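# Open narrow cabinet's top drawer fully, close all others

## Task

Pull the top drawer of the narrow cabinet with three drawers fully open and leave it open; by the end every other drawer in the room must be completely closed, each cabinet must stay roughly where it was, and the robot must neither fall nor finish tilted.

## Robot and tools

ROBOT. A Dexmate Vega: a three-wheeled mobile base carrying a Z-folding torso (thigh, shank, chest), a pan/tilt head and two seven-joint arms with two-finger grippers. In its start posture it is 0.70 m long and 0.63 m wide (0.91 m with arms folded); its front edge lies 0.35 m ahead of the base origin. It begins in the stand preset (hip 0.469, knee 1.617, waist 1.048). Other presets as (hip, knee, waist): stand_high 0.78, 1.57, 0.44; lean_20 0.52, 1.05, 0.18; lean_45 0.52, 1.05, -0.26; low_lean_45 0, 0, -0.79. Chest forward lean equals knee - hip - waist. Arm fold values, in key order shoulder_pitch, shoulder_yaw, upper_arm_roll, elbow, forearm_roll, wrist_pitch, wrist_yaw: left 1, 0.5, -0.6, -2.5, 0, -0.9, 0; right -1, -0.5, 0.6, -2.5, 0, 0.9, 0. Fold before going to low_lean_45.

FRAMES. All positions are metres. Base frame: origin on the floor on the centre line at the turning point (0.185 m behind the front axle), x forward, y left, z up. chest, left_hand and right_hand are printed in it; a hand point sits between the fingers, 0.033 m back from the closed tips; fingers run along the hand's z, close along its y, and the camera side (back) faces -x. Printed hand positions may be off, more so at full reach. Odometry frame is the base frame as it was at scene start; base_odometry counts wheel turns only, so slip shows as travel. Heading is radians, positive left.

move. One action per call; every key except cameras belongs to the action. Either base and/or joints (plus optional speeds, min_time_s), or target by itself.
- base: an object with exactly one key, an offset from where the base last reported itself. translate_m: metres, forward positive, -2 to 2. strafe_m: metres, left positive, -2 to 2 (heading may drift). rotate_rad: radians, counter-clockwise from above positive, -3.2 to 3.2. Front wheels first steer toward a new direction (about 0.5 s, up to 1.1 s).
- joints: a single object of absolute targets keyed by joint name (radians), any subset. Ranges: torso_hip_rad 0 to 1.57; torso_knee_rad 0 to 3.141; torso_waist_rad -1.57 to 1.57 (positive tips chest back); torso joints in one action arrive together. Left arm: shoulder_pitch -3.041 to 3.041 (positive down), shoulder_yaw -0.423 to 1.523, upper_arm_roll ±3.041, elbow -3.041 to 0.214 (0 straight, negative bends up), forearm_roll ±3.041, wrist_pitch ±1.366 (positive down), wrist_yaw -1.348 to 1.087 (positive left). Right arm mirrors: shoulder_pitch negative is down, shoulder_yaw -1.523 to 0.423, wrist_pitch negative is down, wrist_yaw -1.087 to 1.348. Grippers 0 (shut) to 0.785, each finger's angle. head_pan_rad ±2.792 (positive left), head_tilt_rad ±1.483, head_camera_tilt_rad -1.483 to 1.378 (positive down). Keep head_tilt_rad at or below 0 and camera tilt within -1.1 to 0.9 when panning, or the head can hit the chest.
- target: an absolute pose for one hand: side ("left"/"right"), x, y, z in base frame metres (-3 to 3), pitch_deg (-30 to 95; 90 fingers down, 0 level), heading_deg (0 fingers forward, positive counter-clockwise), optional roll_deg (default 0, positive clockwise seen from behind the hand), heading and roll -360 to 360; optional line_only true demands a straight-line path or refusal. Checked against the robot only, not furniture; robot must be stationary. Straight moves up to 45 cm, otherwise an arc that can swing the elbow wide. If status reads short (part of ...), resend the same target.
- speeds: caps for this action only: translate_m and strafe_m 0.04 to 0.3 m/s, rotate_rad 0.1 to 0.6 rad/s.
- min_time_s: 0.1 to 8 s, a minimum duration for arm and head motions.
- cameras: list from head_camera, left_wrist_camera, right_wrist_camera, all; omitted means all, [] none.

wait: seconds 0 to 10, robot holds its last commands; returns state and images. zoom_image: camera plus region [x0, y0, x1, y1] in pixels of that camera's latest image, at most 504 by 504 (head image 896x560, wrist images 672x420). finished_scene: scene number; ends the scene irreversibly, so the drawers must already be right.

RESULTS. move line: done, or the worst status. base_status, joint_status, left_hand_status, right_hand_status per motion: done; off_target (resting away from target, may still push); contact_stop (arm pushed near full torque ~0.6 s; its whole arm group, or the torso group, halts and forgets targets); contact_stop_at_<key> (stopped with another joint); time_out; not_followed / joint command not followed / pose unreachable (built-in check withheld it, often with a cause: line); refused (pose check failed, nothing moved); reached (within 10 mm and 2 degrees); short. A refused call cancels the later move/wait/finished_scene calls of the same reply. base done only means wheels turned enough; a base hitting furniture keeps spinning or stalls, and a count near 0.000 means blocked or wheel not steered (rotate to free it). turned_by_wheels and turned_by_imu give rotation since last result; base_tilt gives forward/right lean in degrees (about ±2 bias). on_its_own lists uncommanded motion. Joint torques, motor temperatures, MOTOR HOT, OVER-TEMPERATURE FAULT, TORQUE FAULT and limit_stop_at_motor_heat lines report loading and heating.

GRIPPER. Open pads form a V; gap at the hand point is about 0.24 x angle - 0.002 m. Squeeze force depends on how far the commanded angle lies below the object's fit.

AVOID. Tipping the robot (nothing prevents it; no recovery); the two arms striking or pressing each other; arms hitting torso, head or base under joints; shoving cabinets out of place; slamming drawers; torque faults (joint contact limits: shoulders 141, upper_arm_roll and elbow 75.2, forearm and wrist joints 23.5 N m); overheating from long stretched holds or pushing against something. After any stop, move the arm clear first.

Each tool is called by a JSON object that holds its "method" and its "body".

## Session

{"method": "move", "body": {"joints": {"head_pan_rad":1.7,"head_camera_tilt_rad":0.3}, "cameras": ["head_camera"]}}

Scene clock: 1.80 s.
Joint torques (N m): left_arm=[3.94 -0.62 -0.4 -2.74 0.13 -2.26 -0.08] | right_arm=[-4.28 -1.02 0.6 -2.14 0.06 2.36 -0.15]
Motor temperatures (°C): left_arm=[31 31 31 26 40 35 41] | right_arm=[30 27 33 31 36 36 33]
move: done
base_odometry: x=+0.000 y=+0.000 heading=+0.000
turned_by_wheels: +0.000
turned_by_imu: +0.000
base_tilt: forward=+0.0 right=+0.7
base_status: not commanded
joint_positions: torso_hip_rad=+0.469 torso_knee_rad=+1.617 torso_waist_rad=+1.048 left_shoulder_pitch_rad=+2.189 left_shoulder_yaw_rad=-0.007 left_upper_arm_roll_rad=+0.016 left_elbow_rad=-1.090 left_forearm_roll_rad=+0.013 left_wrist_pitch_rad=-0.515 left_wrist_yaw_rad=+0.020 left_gripper_rad=+0.005 right_shoulder_pitch_rad=-2.209 right_shoulder_yaw_rad=-0.016 right_upper_arm_roll_rad=+0.009 right_elbow_rad=-1.106 right_forearm_roll_rad=-0.010 right_wrist_pitch_rad=+0.494 right_wrist_yaw_rad=-0.018 right_gripper_rad=+0.005 head_pan_rad=+1.700 head_tilt_rad=+0.000 head_camera_tilt_rad=+0.300
joint_status: all done
chest: x=-0.0111 y=+0.0000 z=+1.4155 quat_wxyz=(+0.999, +0.000, +0.050, +0.000) (m; base frame)
left_hand: x=+0.2066 y=+0.2195 z=+0.6100 quat_wxyz=(+0.429, +0.002, +0.903, +0.000) pitch_deg=+39.1 heading_deg=-0.2 roll_deg=+0.1 back=up (m; base frame)
right_hand: x=+0.1929 y=-0.2468 z=+0.6050 quat_wxyz=(+0.418, -0.007, +0.908, -0.015) pitch_deg=+40.6 heading_deg=-1.6 roll_deg=-2.5 back=up (m; base frame)
pictures: head_camera

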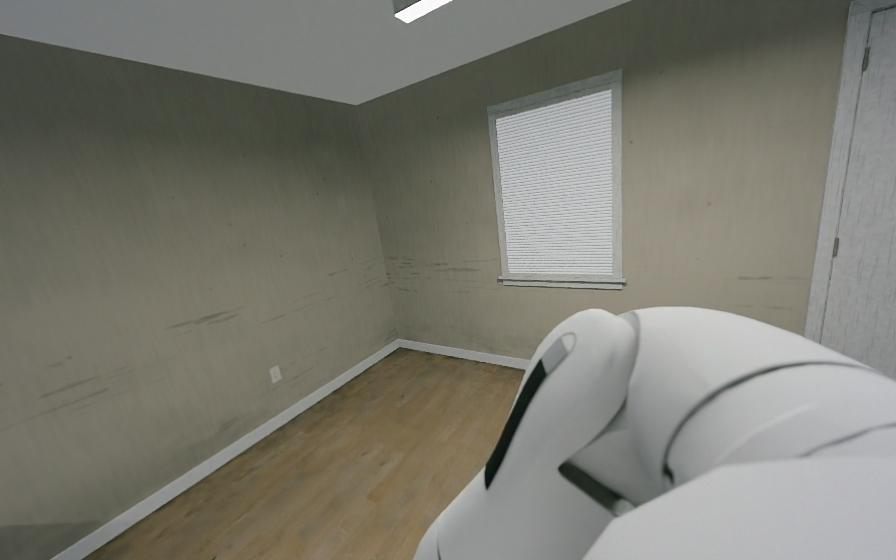

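{"method": "move", "body": {"base": {"rotate_rad":2.65}, "joints": {"head_pan_rad":0,"head_camera_tilt_rad":0.35,"left_shoulder_pitch_rad":0.706,"left_shoulder_yaw_rad":-0.082,"left_upper_arm_roll_rad":-0.496,"left_elbow_rad":-1.242,"left_forearm_roll_rad":-1.314,"left_wrist_pitch_rad":0.436,"left_wrist_yaw_rad":-0.571,"left_gripper_rad":0.4,"right_shoulder_pitch_rad":-0.706,"right_shoulder_yaw_rad":0.082,"right_upper_arm_roll_rad":0.496,"right_elbow_rad":-1.242,"right_forearm_roll_rad":1.314,"right_wrist_pitch_rad":-0.436,"right_wrist_yaw_rad":0.571,"right_gripper_rad":0.4}, "cameras": ["head_camera"]}}

Scene clock: 8.63 s.
Joint torques (N m): left_arm=[-34 -0.26 0.8 -7.41 -0.91 0.75 -1.16] | right_arm=[40.67 -1.77 0.96 -7.92 1.01 -0.44 1.7]
Motor temperatures (°C): left_arm=[31 31 31 26 40 35 41] | right_arm=[30 27 33 31 36 36 33]
move: done
base_odometry: x=+0.003 y=+0.000 heading=+2.658
turned_by_wheels: +2.658
turned_by_imu: +2.643
base_tilt: forward=+0.1 right=+0.8
base_status: done
joint_positions: torso_hip_rad=+0.469 torso_knee_rad=+1.617 torso_waist_rad=+1.048 left_shoulder_pitch_rad=+0.710 left_shoulder_yaw_rad=-0.082 left_upper_arm_roll_rad=-0.494 left_elbow_rad=-1.241 left_forearm_roll_rad=-1.311 left_wrist_pitch_rad=+0.434 left_wrist_yaw_rad=-0.569 left_gripper_rad=+0.400 right_shoulder_pitch_rad=-0.710 right_shoulder_yaw_rad=+0.082 right_upper_arm_roll_rad=+0.494 right_elbow_rad=-1.241 right_forearm_roll_rad=+1.310 right_wrist_pitch_rad=-0.433 right_wrist_yaw_rad=+0.569 right_gripper_rad=+0.400 head_pan_rad=+0.000 head_tilt_rad=+0.000 head_camera_tilt_rad=+0.350
joint_status: all done
chest: x=-0.0111 y=+0.0000 z=+1.4155 quat_wxyz=(+0.999, +0.000, +0.050, +0.000) (m; base frame)
left_hand: x=+0.7659 y=+0.3393 z=+1.5711 quat_wxyz=(+0.671, -0.225, +0.226, -0.669) pitch_deg=-52.8 heading_deg=-0.1 roll_deg=-89.8 (m; base frame)
right_hand: x=+0.7662 y=-0.3394 z=+1.5703 quat_wxyz=(+0.671, +0.225, +0.227, +0.669) pitch_deg=-52.7 heading_deg=+0.1 roll_deg=+89.7 (m; base frame)
pictures: head_camera

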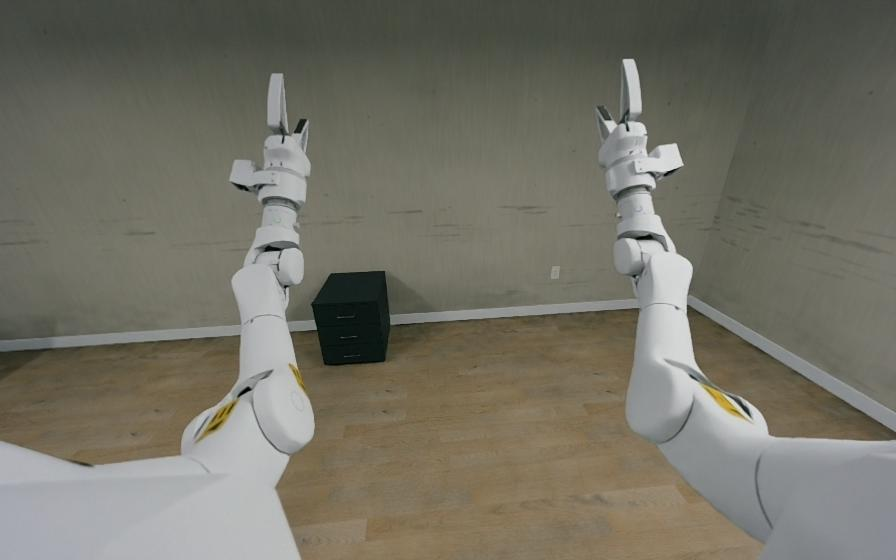

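{"method": "move", "body": {"base": {"rotate_rad":0.227}, "cameras": []}}

{"method": "move", "body": {"base": {"translate_m":1.0}, "joints": {"torso_hip_rad":0.02,"torso_knee_rad":0.55,"torso_waist_rad":-0.5,"head_camera_tilt_rad":-0.2}, "cameras": []}}

{"method": "move", "body": {"base": {"rotate_rad":-0.107}, "cameras": ["head_camera","left_wrist_camera"]}}

Scene clock: 11.47 s.
Joint torques (N m): left_arm=[-35.02 2.04 1.55 -7.1 -0.86 0.63 -1.06] | right_arm=[39.71 -1.28 0.59 -6.28 1.06 -0.24 1.71]
Motor temperatures (°C): left_arm=[31 31 31 26 40 35 41] | right_arm=[30 27 33 31 36 36 33]
move: done
base_odometry: x=+0.003 y=+0.000 heading=+2.886
turned_by_wheels: +0.227
turned_by_imu: +0.226
base_tilt: forward=+0.1 right=+0.8
base_status: done
joint_positions: torso_hip_rad=+0.469 torso_knee_rad=+1.617 torso_waist_rad=+1.048 left_shoulder_pitch_rad=+0.706 left_shoulder_yaw_rad=-0.082 left_upper_arm_roll_rad=-0.496 left_elbow_rad=-1.242 left_forearm_roll_rad=-1.314 left_wrist_pitch_rad=+0.436 left_wrist_yaw_rad=-0.571 left_gripper_rad=+0.400 right_shoulder_pitch_rad=-0.706 right_shoulder_yaw_rad=+0.082 right_upper_arm_roll_rad=+0.496 right_elbow_rad=-1.242 right_forearm_roll_rad=+1.314 right_wrist_pitch_rad=-0.436 right_wrist_yaw_rad=+0.571 right_gripper_rad=+0.400 head_pan_rad=+0.000 head_tilt_rad=+0.000 head_camera_tilt_rad=+0.350
joint_status: not commanded
chest: x=-0.0111 y=+0.0000 z=+1.4155 quat_wxyz=(+0.999, +0.000, +0.050, +0.000) (m; base frame)
left_hand: x=+0.7644 y=+0.3399 z=+1.5743 quat_wxyz=(+0.671, -0.223, +0.223, -0.671) pitch_deg=-53.2 heading_deg=+0.0 roll_deg=+90.0 (m; base frame)
right_hand: x=+0.7644 y=-0.3399 z=+1.5741 quat_wxyz=(+0.671, +0.223, +0.223, +0.671) pitch_deg=-53.2 heading_deg=+0.0 roll_deg=-90.0 (m; base frame)
pictures: none
No camera images: "cameras" was empty.

Scene clock: 18.50 s.
Joint torques (N m): left_arm=[-15.48 0.94 -2.17 -6.18 -1.23 -0.47 -1.29] | right_arm=[21.44 -3.22 3.74 -7.13 1.02 -0.16 2.27]
Motor temperatures (°C): left_arm=[32 31 31 26 40 35 41] | right_arm=[30 27 33 31 36 36 33]
move: done
base_odometry: x=-0.965 y=+0.252 heading=+2.886
turned_by_wheels: +0.001
turned_by_imu: +0.000
base_tilt: forward=+0.2 right=+0.8
base_status: done
joint_positions: torso_hip_rad=+0.020 torso_knee_rad=+0.550 torso_waist_rad=-0.500 left_shoulder_pitch_rad=+0.706 left_shoulder_yaw_rad=-0.082 left_upper_arm_roll_rad=-0.496 left_elbow_rad=-1.242 left_forearm_roll_rad=-1.314 left_wrist_pitch_rad=+0.436 left_wrist_yaw_rad=-0.571 left_gripper_rad=+0.400 right_shoulder_pitch_rad=-0.706 right_shoulder_yaw_rad=+0.082 right_upper_arm_roll_rad=+0.496 right_elbow_rad=-1.242 right_forearm_roll_rad=+1.314 right_wrist_pitch_rad=-0.436 right_wrist_yaw_rad=+0.571 right_gripper_rad=+0.400 head_pan_rad=+0.000 head_tilt_rad=+0.000 head_camera_tilt_rad=-0.200
joint_status: all done
chest: x=+0.2087 y=+0.0000 z=+0.9628 quat_wxyz=(+0.870, +0.000, +0.493, +0.000) (m; base frame)
left_hand: x=+0.7997 y=+0.3399 z=+0.4362 quat_wxyz=(+0.500, -0.501, +0.500, -0.500) pitch_deg=+0.1 heading_deg=+0.0 roll_deg=+90.0 (m; base frame)
right_hand: x=+0.7995 y=-0.3399 z=+0.4360 quat_wxyz=(+0.499, +0.501, +0.500, +0.500) pitch_deg=+0.1 heading_deg=+0.0 roll_deg=-90.0 (m; base frame)
pictures: none
No camera images: "cameras" was empty.

Scene clock: 20.03 s.
Joint torques (N m): left_arm=[-14.85 0.7 -2.51 -7.47 -1.25 0.44 -1.22] | right_arm=[21.55 -3.44 4.35 -8.17 0.97 0.04 2.21]
Motor temperatures (°C): left_arm=[32 31 31 26 40 35 41] | right_arm=[30 27 33 31 36 36 33]
move: done
base_odometry: x=-0.965 y=+0.252 heading=+2.779
turned_by_wheels: -0.107
turned_by_imu: -0.105
base_tilt: forward=+0.1 right=+0.7
base_status: done
joint_positions: torso_hip_rad=+0.020 torso_knee_rad=+0.550 torso_waist_rad=-0.500 left_shoulder_pitch_rad=+0.706 left_shoulder_yaw_rad=-0.082 left_upper_arm_roll_rad=-0.496 left_elbow_rad=-1.242 left_forearm_roll_rad=-1.314 left_wrist_pitch_rad=+0.436 left_wrist_yaw_rad=-0.571 left_gripper_rad=+0.400 right_shoulder_pitch_rad=-0.706 right_shoulder_yaw_rad=+0.082 right_upper_arm_roll_rad=+0.496 right_elbow_rad=-1.242 right_forearm_roll_rad=+1.314 right_wrist_pitch_rad=-0.436 right_wrist_yaw_rad=+0.571 right_gripper_rad=+0.400 head_pan_rad=+0.000 head_tilt_rad=+0.000 head_camera_tilt_rad=-0.200
joint_status: not commanded
chest: x=+0.2087 y=+0.0000 z=+0.9628 quat_wxyz=(+0.870, +0.000, +0.493, +0.000) (m; base frame)
left_hand: x=+0.7997 y=+0.3399 z=+0.4362 quat_wxyz=(+0.500, -0.501, +0.500, -0.500) pitch_deg=+0.1 heading_deg=+0.0 roll_deg=+90.0 (m; base frame)
right_hand: x=+0.7995 y=-0.3400 z=+0.4360 quat_wxyz=(+0.499, +0.501, +0.500, +0.500) pitch_deg=+0.1 heading_deg=+0.0 roll_deg=-90.0 (m; base frame)
pictures: head_camera, left_wrist_camera

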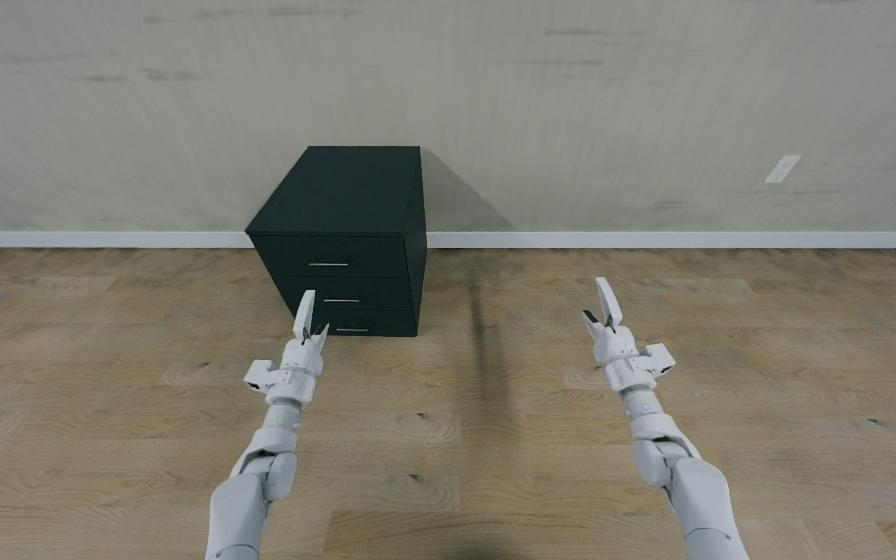

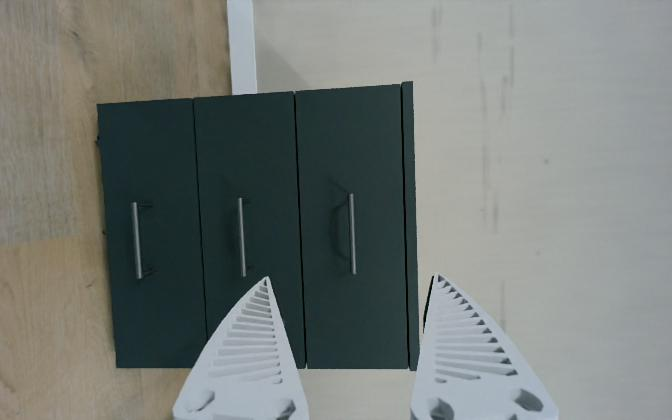

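{"method": "move", "body": {"base": {"translate_m":0.22}, "cameras": []}}

{"method": "move", "body": {"joints": {"left_gripper_rad":0}, "cameras": ["head_camera","left_wrist_camera"]}}

Scene clock: 23.13 s.
Joint torques (N m): left_arm=[-44.81 1.59 5.07 -12.74 -1.46 -0.42 -0.04] | right_arm=[20.54 -3 3.54 -7.43 0.92 0.31 2.01]
Motor temperatures (°C): left_arm=[32 31 31 26 40 35 41] | right_arm=[30 27 33 32 36 36 33]
move: done
base_odometry: x=-1.170 y=+0.330 heading=+2.780
turned_by_wheels: +0.001
turned_by_imu: +0.002
base_tilt: forward=+0.1 right=+0.7
base_status: done
joint_positions: torso_hip_rad=+0.020 torso_knee_rad=+0.550 torso_waist_rad=-0.500 left_shoulder_pitch_rad=+0.707 left_shoulder_yaw_rad=-0.082 left_upper_arm_roll_rad=-0.497 left_elbow_rad=-1.241 left_forearm_roll_rad=-1.314 left_wrist_pitch_rad=+0.436 left_wrist_yaw_rad=-0.571 left_gripper_rad=+0.400 right_shoulder_pitch_rad=-0.706 right_shoulder_yaw_rad=+0.082 right_upper_arm_roll_rad=+0.496 right_elbow_rad=-1.242 right_forearm_roll_rad=+1.314 right_wrist_pitch_rad=-0.436 right_wrist_yaw_rad=+0.571 right_gripper_rad=+0.400 head_pan_rad=+0.000 head_tilt_rad=+0.000 head_camera_tilt_rad=-0.200
joint_status: not commanded
chest: x=+0.2087 y=+0.0000 z=+0.9628 quat_wxyz=(+0.870, +0.000, +0.493, +0.000) (m; base frame)
left_hand: x=+0.7988 y=+0.3402 z=+0.4353 quat_wxyz=(+0.499, -0.501, +0.500, -0.499) pitch_deg=+0.2 heading_deg=+0.0 roll_deg=+90.0 (m; base frame)
right_hand: x=+0.7994 y=-0.3399 z=+0.4360 quat_wxyz=(+0.499, +0.501, +0.500, +0.500) pitch_deg=+0.1 heading_deg=+0.0 roll_deg=-90.0 (m; base frame)
pictures: none
No camera images: "cameras" was empty.

Scene clock: 24.33 s.
Joint torques (N m): left_arm=[-27.16 2.44 5.82 -9.39 -1 -0.64 -0.58] | right_arm=[20.85 -3.88 2.64 -5.89 1.18 0.35 2.35]
Motor temperatures (°C): left_arm=[32 31 31 26 40 35 41] | right_arm=[30 27 33 32 36 36 33]
move: done
base_odometry: x=-1.170 y=+0.330 heading=+2.779
turned_by_wheels: -0.001
turned_by_imu: -0.001
base_tilt: forward=+0.1 right=+0.7
base_status: not commanded
joint_positions: torso_hip_rad=+0.020 torso_knee_rad=+0.550 torso_waist_rad=-0.500 left_shoulder_pitch_rad=+0.707 left_shoulder_yaw_rad=-0.082 left_upper_arm_roll_rad=-0.497 left_elbow_rad=-1.242 left_forearm_roll_rad=-1.314 left_wrist_pitch_rad=+0.436 left_wrist_yaw_rad=-0.571 left_gripper_rad=+0.000 right_shoulder_pitch_rad=-0.706 right_shoulder_yaw_rad=+0.082 right_upper_arm_roll_rad=+0.496 right_elbow_rad=-1.242 right_forearm_roll_rad=+1.314 right_wrist_pitch_rad=-0.436 right_wrist_yaw_rad=+0.571 right_gripper_rad=+0.400 head_pan_rad=+0.000 head_tilt_rad=+0.000 head_camera_tilt_rad=-0.200
joint_status: all done
chest: x=+0.2087 y=+0.0000 z=+0.9628 quat_wxyz=(+0.870, +0.000, +0.493, +0.000) (m; base frame)
left_hand: x=+0.7993 y=+0.3403 z=+0.4358 quat_wxyz=(+0.500, -0.501, +0.500, -0.499) pitch_deg=+0.1 heading_deg=+0.1 roll_deg=+90.0 (m; base frame)
right_hand: x=+0.7994 y=-0.3400 z=+0.4360 quat_wxyz=(+0.499, +0.501, +0.500, +0.500) pitch_deg=+0.1 heading_deg=+0.0 roll_deg=-90.0 (m; base frame)
pictures: head_camera, left_wrist_camera

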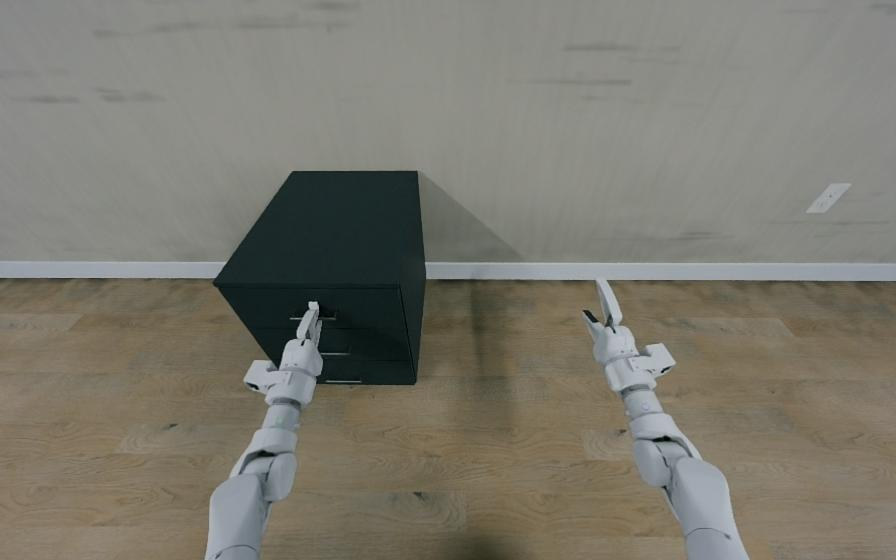

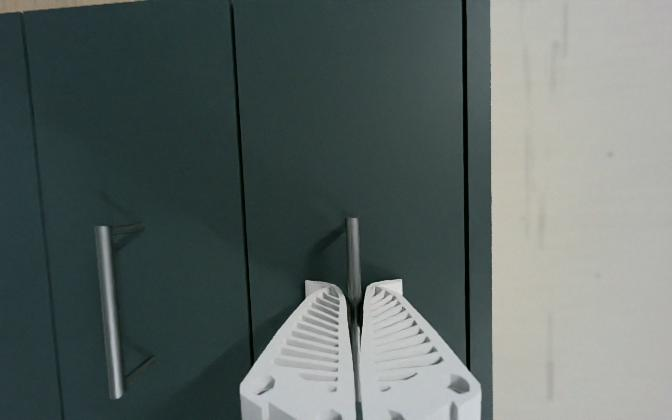

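{"method": "move", "body": {"base": {"translate_m":-0.41}, "speeds": {"translate_m":0.16}, "cameras": ["head_camera","left_wrist_camera"]}}

Scene clock: 28.10 s.
Joint torques (N m): left_arm=[-8.75 1.56 0.58 -6.85 -0.77 -0.59 -1.21] | right_arm=[19.26 -4.16 2.5 -6.86 1.11 0.33 2.13]
Motor temperatures (°C): left_arm=[32 31 31 26 40 35 41] | right_arm=[30 27 33 32 36 36 33]
move: done
base_odometry: x=-0.787 y=+0.185 heading=+2.778
turned_by_wheels: -0.001
turned_by_imu: -0.001
base_tilt: forward=+0.1 right=+0.7
base_status: done
joint_positions: torso_hip_rad=+0.020 torso_knee_rad=+0.550 torso_waist_rad=-0.500 left_shoulder_pitch_rad=+0.706 left_shoulder_yaw_rad=-0.082 left_upper_arm_roll_rad=-0.496 left_elbow_rad=-1.242 left_forearm_roll_rad=-1.314 left_wrist_pitch_rad=+0.436 left_wrist_yaw_rad=-0.571 left_gripper_rad=+0.000 right_shoulder_pitch_rad=-0.706 right_shoulder_yaw_rad=+0.082 right_upper_arm_roll_rad=+0.496 right_elbow_rad=-1.242 right_forearm_roll_rad=+1.314 right_wrist_pitch_rad=-0.436 right_wrist_yaw_rad=+0.571 right_gripper_rad=+0.400 head_pan_rad=+0.000 head_tilt_rad=+0.000 head_camera_tilt_rad=-0.200
joint_status: not commanded
chest: x=+0.2087 y=+0.0000 z=+0.9628 quat_wxyz=(+0.870, +0.000, +0.493, +0.000) (m; base frame)
left_hand: x=+0.7997 y=+0.3401 z=+0.4364 quat_wxyz=(+0.500, -0.501, +0.500, -0.500) pitch_deg=+0.1 heading_deg=+0.0 roll_deg=+90.0 (m; base frame)
right_hand: x=+0.7995 y=-0.3400 z=+0.4360 quat_wxyz=(+0.499, +0.501, +0.500, +0.500) pitch_deg=+0.1 heading_deg=+0.0 roll_deg=-90.0 (m; base frame)
pictures: head_camera, left_wrist_camera

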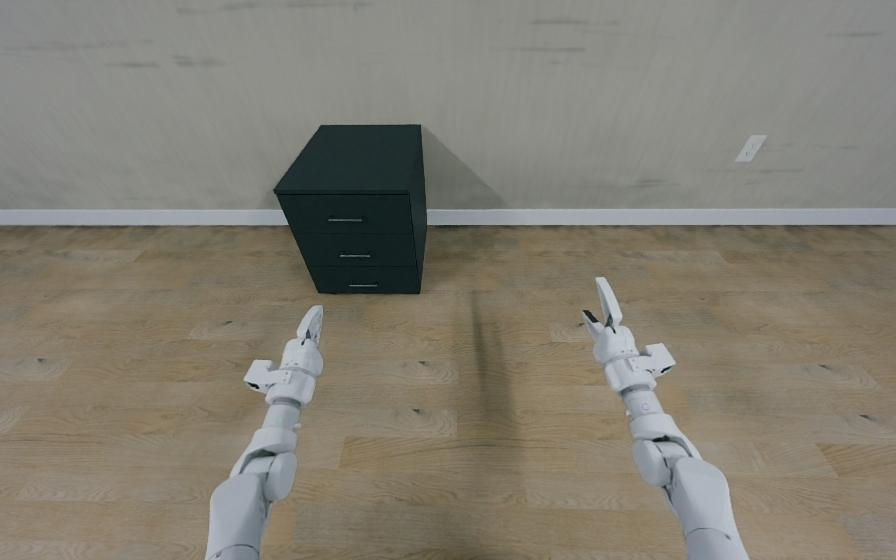

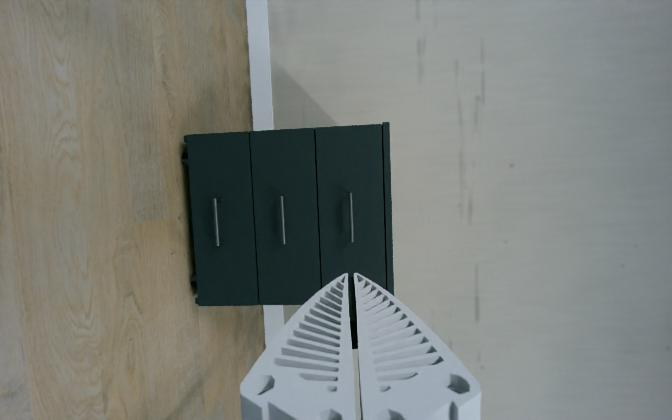

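{"method": "move", "body": {"base": {"translate_m":0.4}, "joints": {"left_gripper_rad":0.25}, "cameras": []}}

{"method": "move", "body": {"joints": {"left_gripper_rad":0}, "cameras": []}}

{"method": "move", "body": {"base": {"translate_m":-0.42}, "speeds": {"translate_m":0.16}, "cameras": ["head_camera","left_wrist_camera"]}}

Scene clock: 31.23 s.
Joint torques (N m): left_arm=[-28.02 1.87 2.73 -10.32 -0.94 0.66 -0.43] | right_arm=[19.49 -3.16 3.11 -6.71 0.95 -0.34 2.47]
Motor temperatures (°C): left_arm=[32 31 31 26 40 35 41] | right_arm=[30 27 33 32 36 36 33]
move: done
base_odometry: x=-1.161 y=+0.327 heading=+2.779
turned_by_wheels: +0.000
turned_by_imu: +0.001
base_tilt: forward=+0.1 right=+0.8
base_status: done
joint_positions: torso_hip_rad=+0.020 torso_knee_rad=+0.550 torso_waist_rad=-0.500 left_shoulder_pitch_rad=+0.707 left_shoulder_yaw_rad=-0.082 left_upper_arm_roll_rad=-0.496 left_elbow_rad=-1.242 left_forearm_roll_rad=-1.314 left_wrist_pitch_rad=+0.436 left_wrist_yaw_rad=-0.571 left_gripper_rad=+0.250 right_shoulder_pitch_rad=-0.706 right_shoulder_yaw_rad=+0.082 right_upper_arm_roll_rad=+0.496 right_elbow_rad=-1.242 right_forearm_roll_rad=+1.314 right_wrist_pitch_rad=-0.436 right_wrist_yaw_rad=+0.571 right_gripper_rad=+0.400 head_pan_rad=+0.000 head_tilt_rad=+0.000 head_camera_tilt_rad=-0.200
joint_status: all done
chest: x=+0.2087 y=+0.0000 z=+0.9628 quat_wxyz=(+0.870, +0.000, +0.493, +0.000) (m; base frame)
left_hand: x=+0.7993 y=+0.3402 z=+0.4358 quat_wxyz=(+0.500, -0.501, +0.500, -0.499) pitch_deg=+0.1 heading_deg=+0.0 roll_deg=+90.0 (m; base frame)
right_hand: x=+0.7995 y=-0.3400 z=+0.4360 quat_wxyz=(+0.499, +0.501, +0.500, +0.500) pitch_deg=+0.1 heading_deg=+0.0 roll_deg=-90.0 (m; base frame)
pictures: none
No camera images: "cameras" was empty.

Scene clock: 32.00 s.
Joint torques (N m): left_arm=[-35.64 2.27 5.27 -12.39 -1.78 -0.14 -1.83] | right_arm=[19.83 -2.99 2.89 -7.18 0.9 0.5 2.27]
Motor temperatures (°C): left_arm=[32 31 31 26 40 35 41] | right_arm=[30 27 33 32 36 36 33]
move: done
base_odometry: x=-1.161 y=+0.327 heading=+2.779
turned_by_wheels: +0.000
turned_by_imu: +0.000
base_tilt: forward=+0.1 right=+0.7
base_status: not commanded
joint_positions: torso_hip_rad=+0.020 torso_knee_rad=+0.550 torso_waist_rad=-0.500 left_shoulder_pitch_rad=+0.707 left_shoulder_yaw_rad=-0.082 left_upper_arm_roll_rad=-0.496 left_elbow_rad=-1.241 left_forearm_roll_rad=-1.314 left_wrist_pitch_rad=+0.436 left_wrist_yaw_rad=-0.571 left_gripper_rad=+0.000 right_shoulder_pitch_rad=-0.706 right_shoulder_yaw_rad=+0.082 right_upper_arm_roll_rad=+0.496 right_elbow_rad=-1.242 right_forearm_roll_rad=+1.314 right_wrist_pitch_rad=-0.436 right_wrist_yaw_rad=+0.571 right_gripper_rad=+0.400 head_pan_rad=+0.000 head_tilt_rad=+0.000 head_camera_tilt_rad=-0.200
joint_status: all done
chest: x=+0.2087 y=+0.0000 z=+0.9628 quat_wxyz=(+0.870, +0.000, +0.493, +0.000) (m; base frame)
left_hand: x=+0.7991 y=+0.3402 z=+0.4352 quat_wxyz=(+0.499, -0.501, +0.501, -0.499) pitch_deg=+0.2 heading_deg=+0.0 roll_deg=+90.0 (m; base frame)
right_hand: x=+0.7994 y=-0.3400 z=+0.4359 quat_wxyz=(+0.499, +0.501, +0.500, +0.500) pitch_deg=+0.1 heading_deg=+0.0 roll_deg=-90.0 (m; base frame)
pictures: none
No camera images: "cameras" was empty.

Scene clock: 35.63 s.
Joint torques (N m): left_arm=[-8.23 3.38 2.14 -5.35 -0.78 -0.15 -1.09] | right_arm=[19.58 -2.45 2.6 -7.23 1.07 0.01 2.45]
Motor temperatures (°C): left_arm=[32 31 31 26 40 35 41] | right_arm=[30 27 33 32 36 36 33]
move: done
base_odometry: x=-0.768 y=+0.178 heading=+2.780
turned_by_wheels: +0.001
turned_by_imu: +0.002
base_tilt: forward=+0.0 right=+0.8
base_status: done
joint_positions: torso_hip_rad=+0.020 torso_knee_rad=+0.550 torso_waist_rad=-0.500 left_shoulder_pitch_rad=+0.706 left_shoulder_yaw_rad=-0.082 left_upper_arm_roll_rad=-0.496 left_elbow_rad=-1.242 left_forearm_roll_rad=-1.314 left_wrist_pitch_rad=+0.436 left_wrist_yaw_rad=-0.571 left_gripper_rad=+0.000 right_shoulder_pitch_rad=-0.706 right_shoulder_yaw_rad=+0.082 right_upper_arm_roll_rad=+0.496 right_elbow_rad=-1.242 right_forearm_roll_rad=+1.314 right_wrist_pitch_rad=-0.436 right_wrist_yaw_rad=+0.571 right_gripper_rad=+0.400 head_pan_rad=+0.000 head_tilt_rad=+0.000 head_camera_tilt_rad=-0.200
joint_status: not commanded
chest: x=+0.2087 y=+0.0000 z=+0.9628 quat_wxyz=(+0.870, +0.000, +0.493, +0.000) (m; base frame)
left_hand: x=+0.7997 y=+0.3401 z=+0.4364 quat_wxyz=(+0.500, -0.501, +0.500, -0.500) pitch_deg=+0.1 heading_deg=+0.0 roll_deg=+90.0 (m; base frame)
right_hand: x=+0.7995 y=-0.3400 z=+0.4361 quat_wxyz=(+0.499, +0.501, +0.500, +0.500) pitch_deg=+0.1 heading_deg=+0.0 roll_deg=-90.0 (m; base frame)
pictures: head_camera, left_wrist_camera

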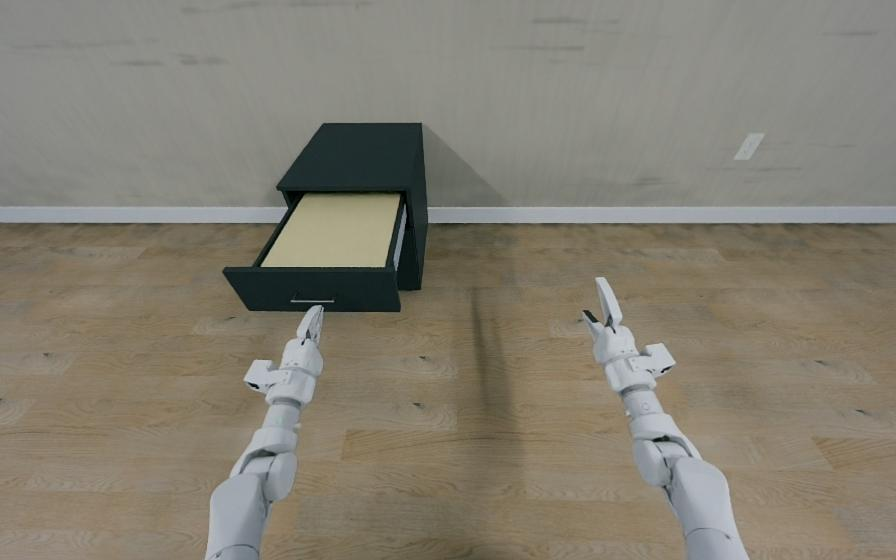

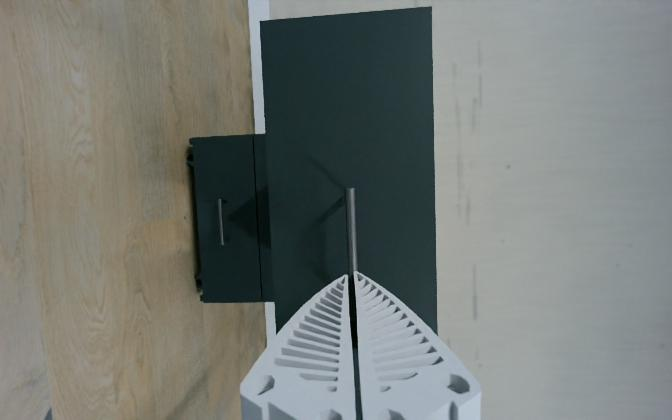

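{"method": "finished_scene", "body": {"scene": 2}}

The scene is finished: the task was done.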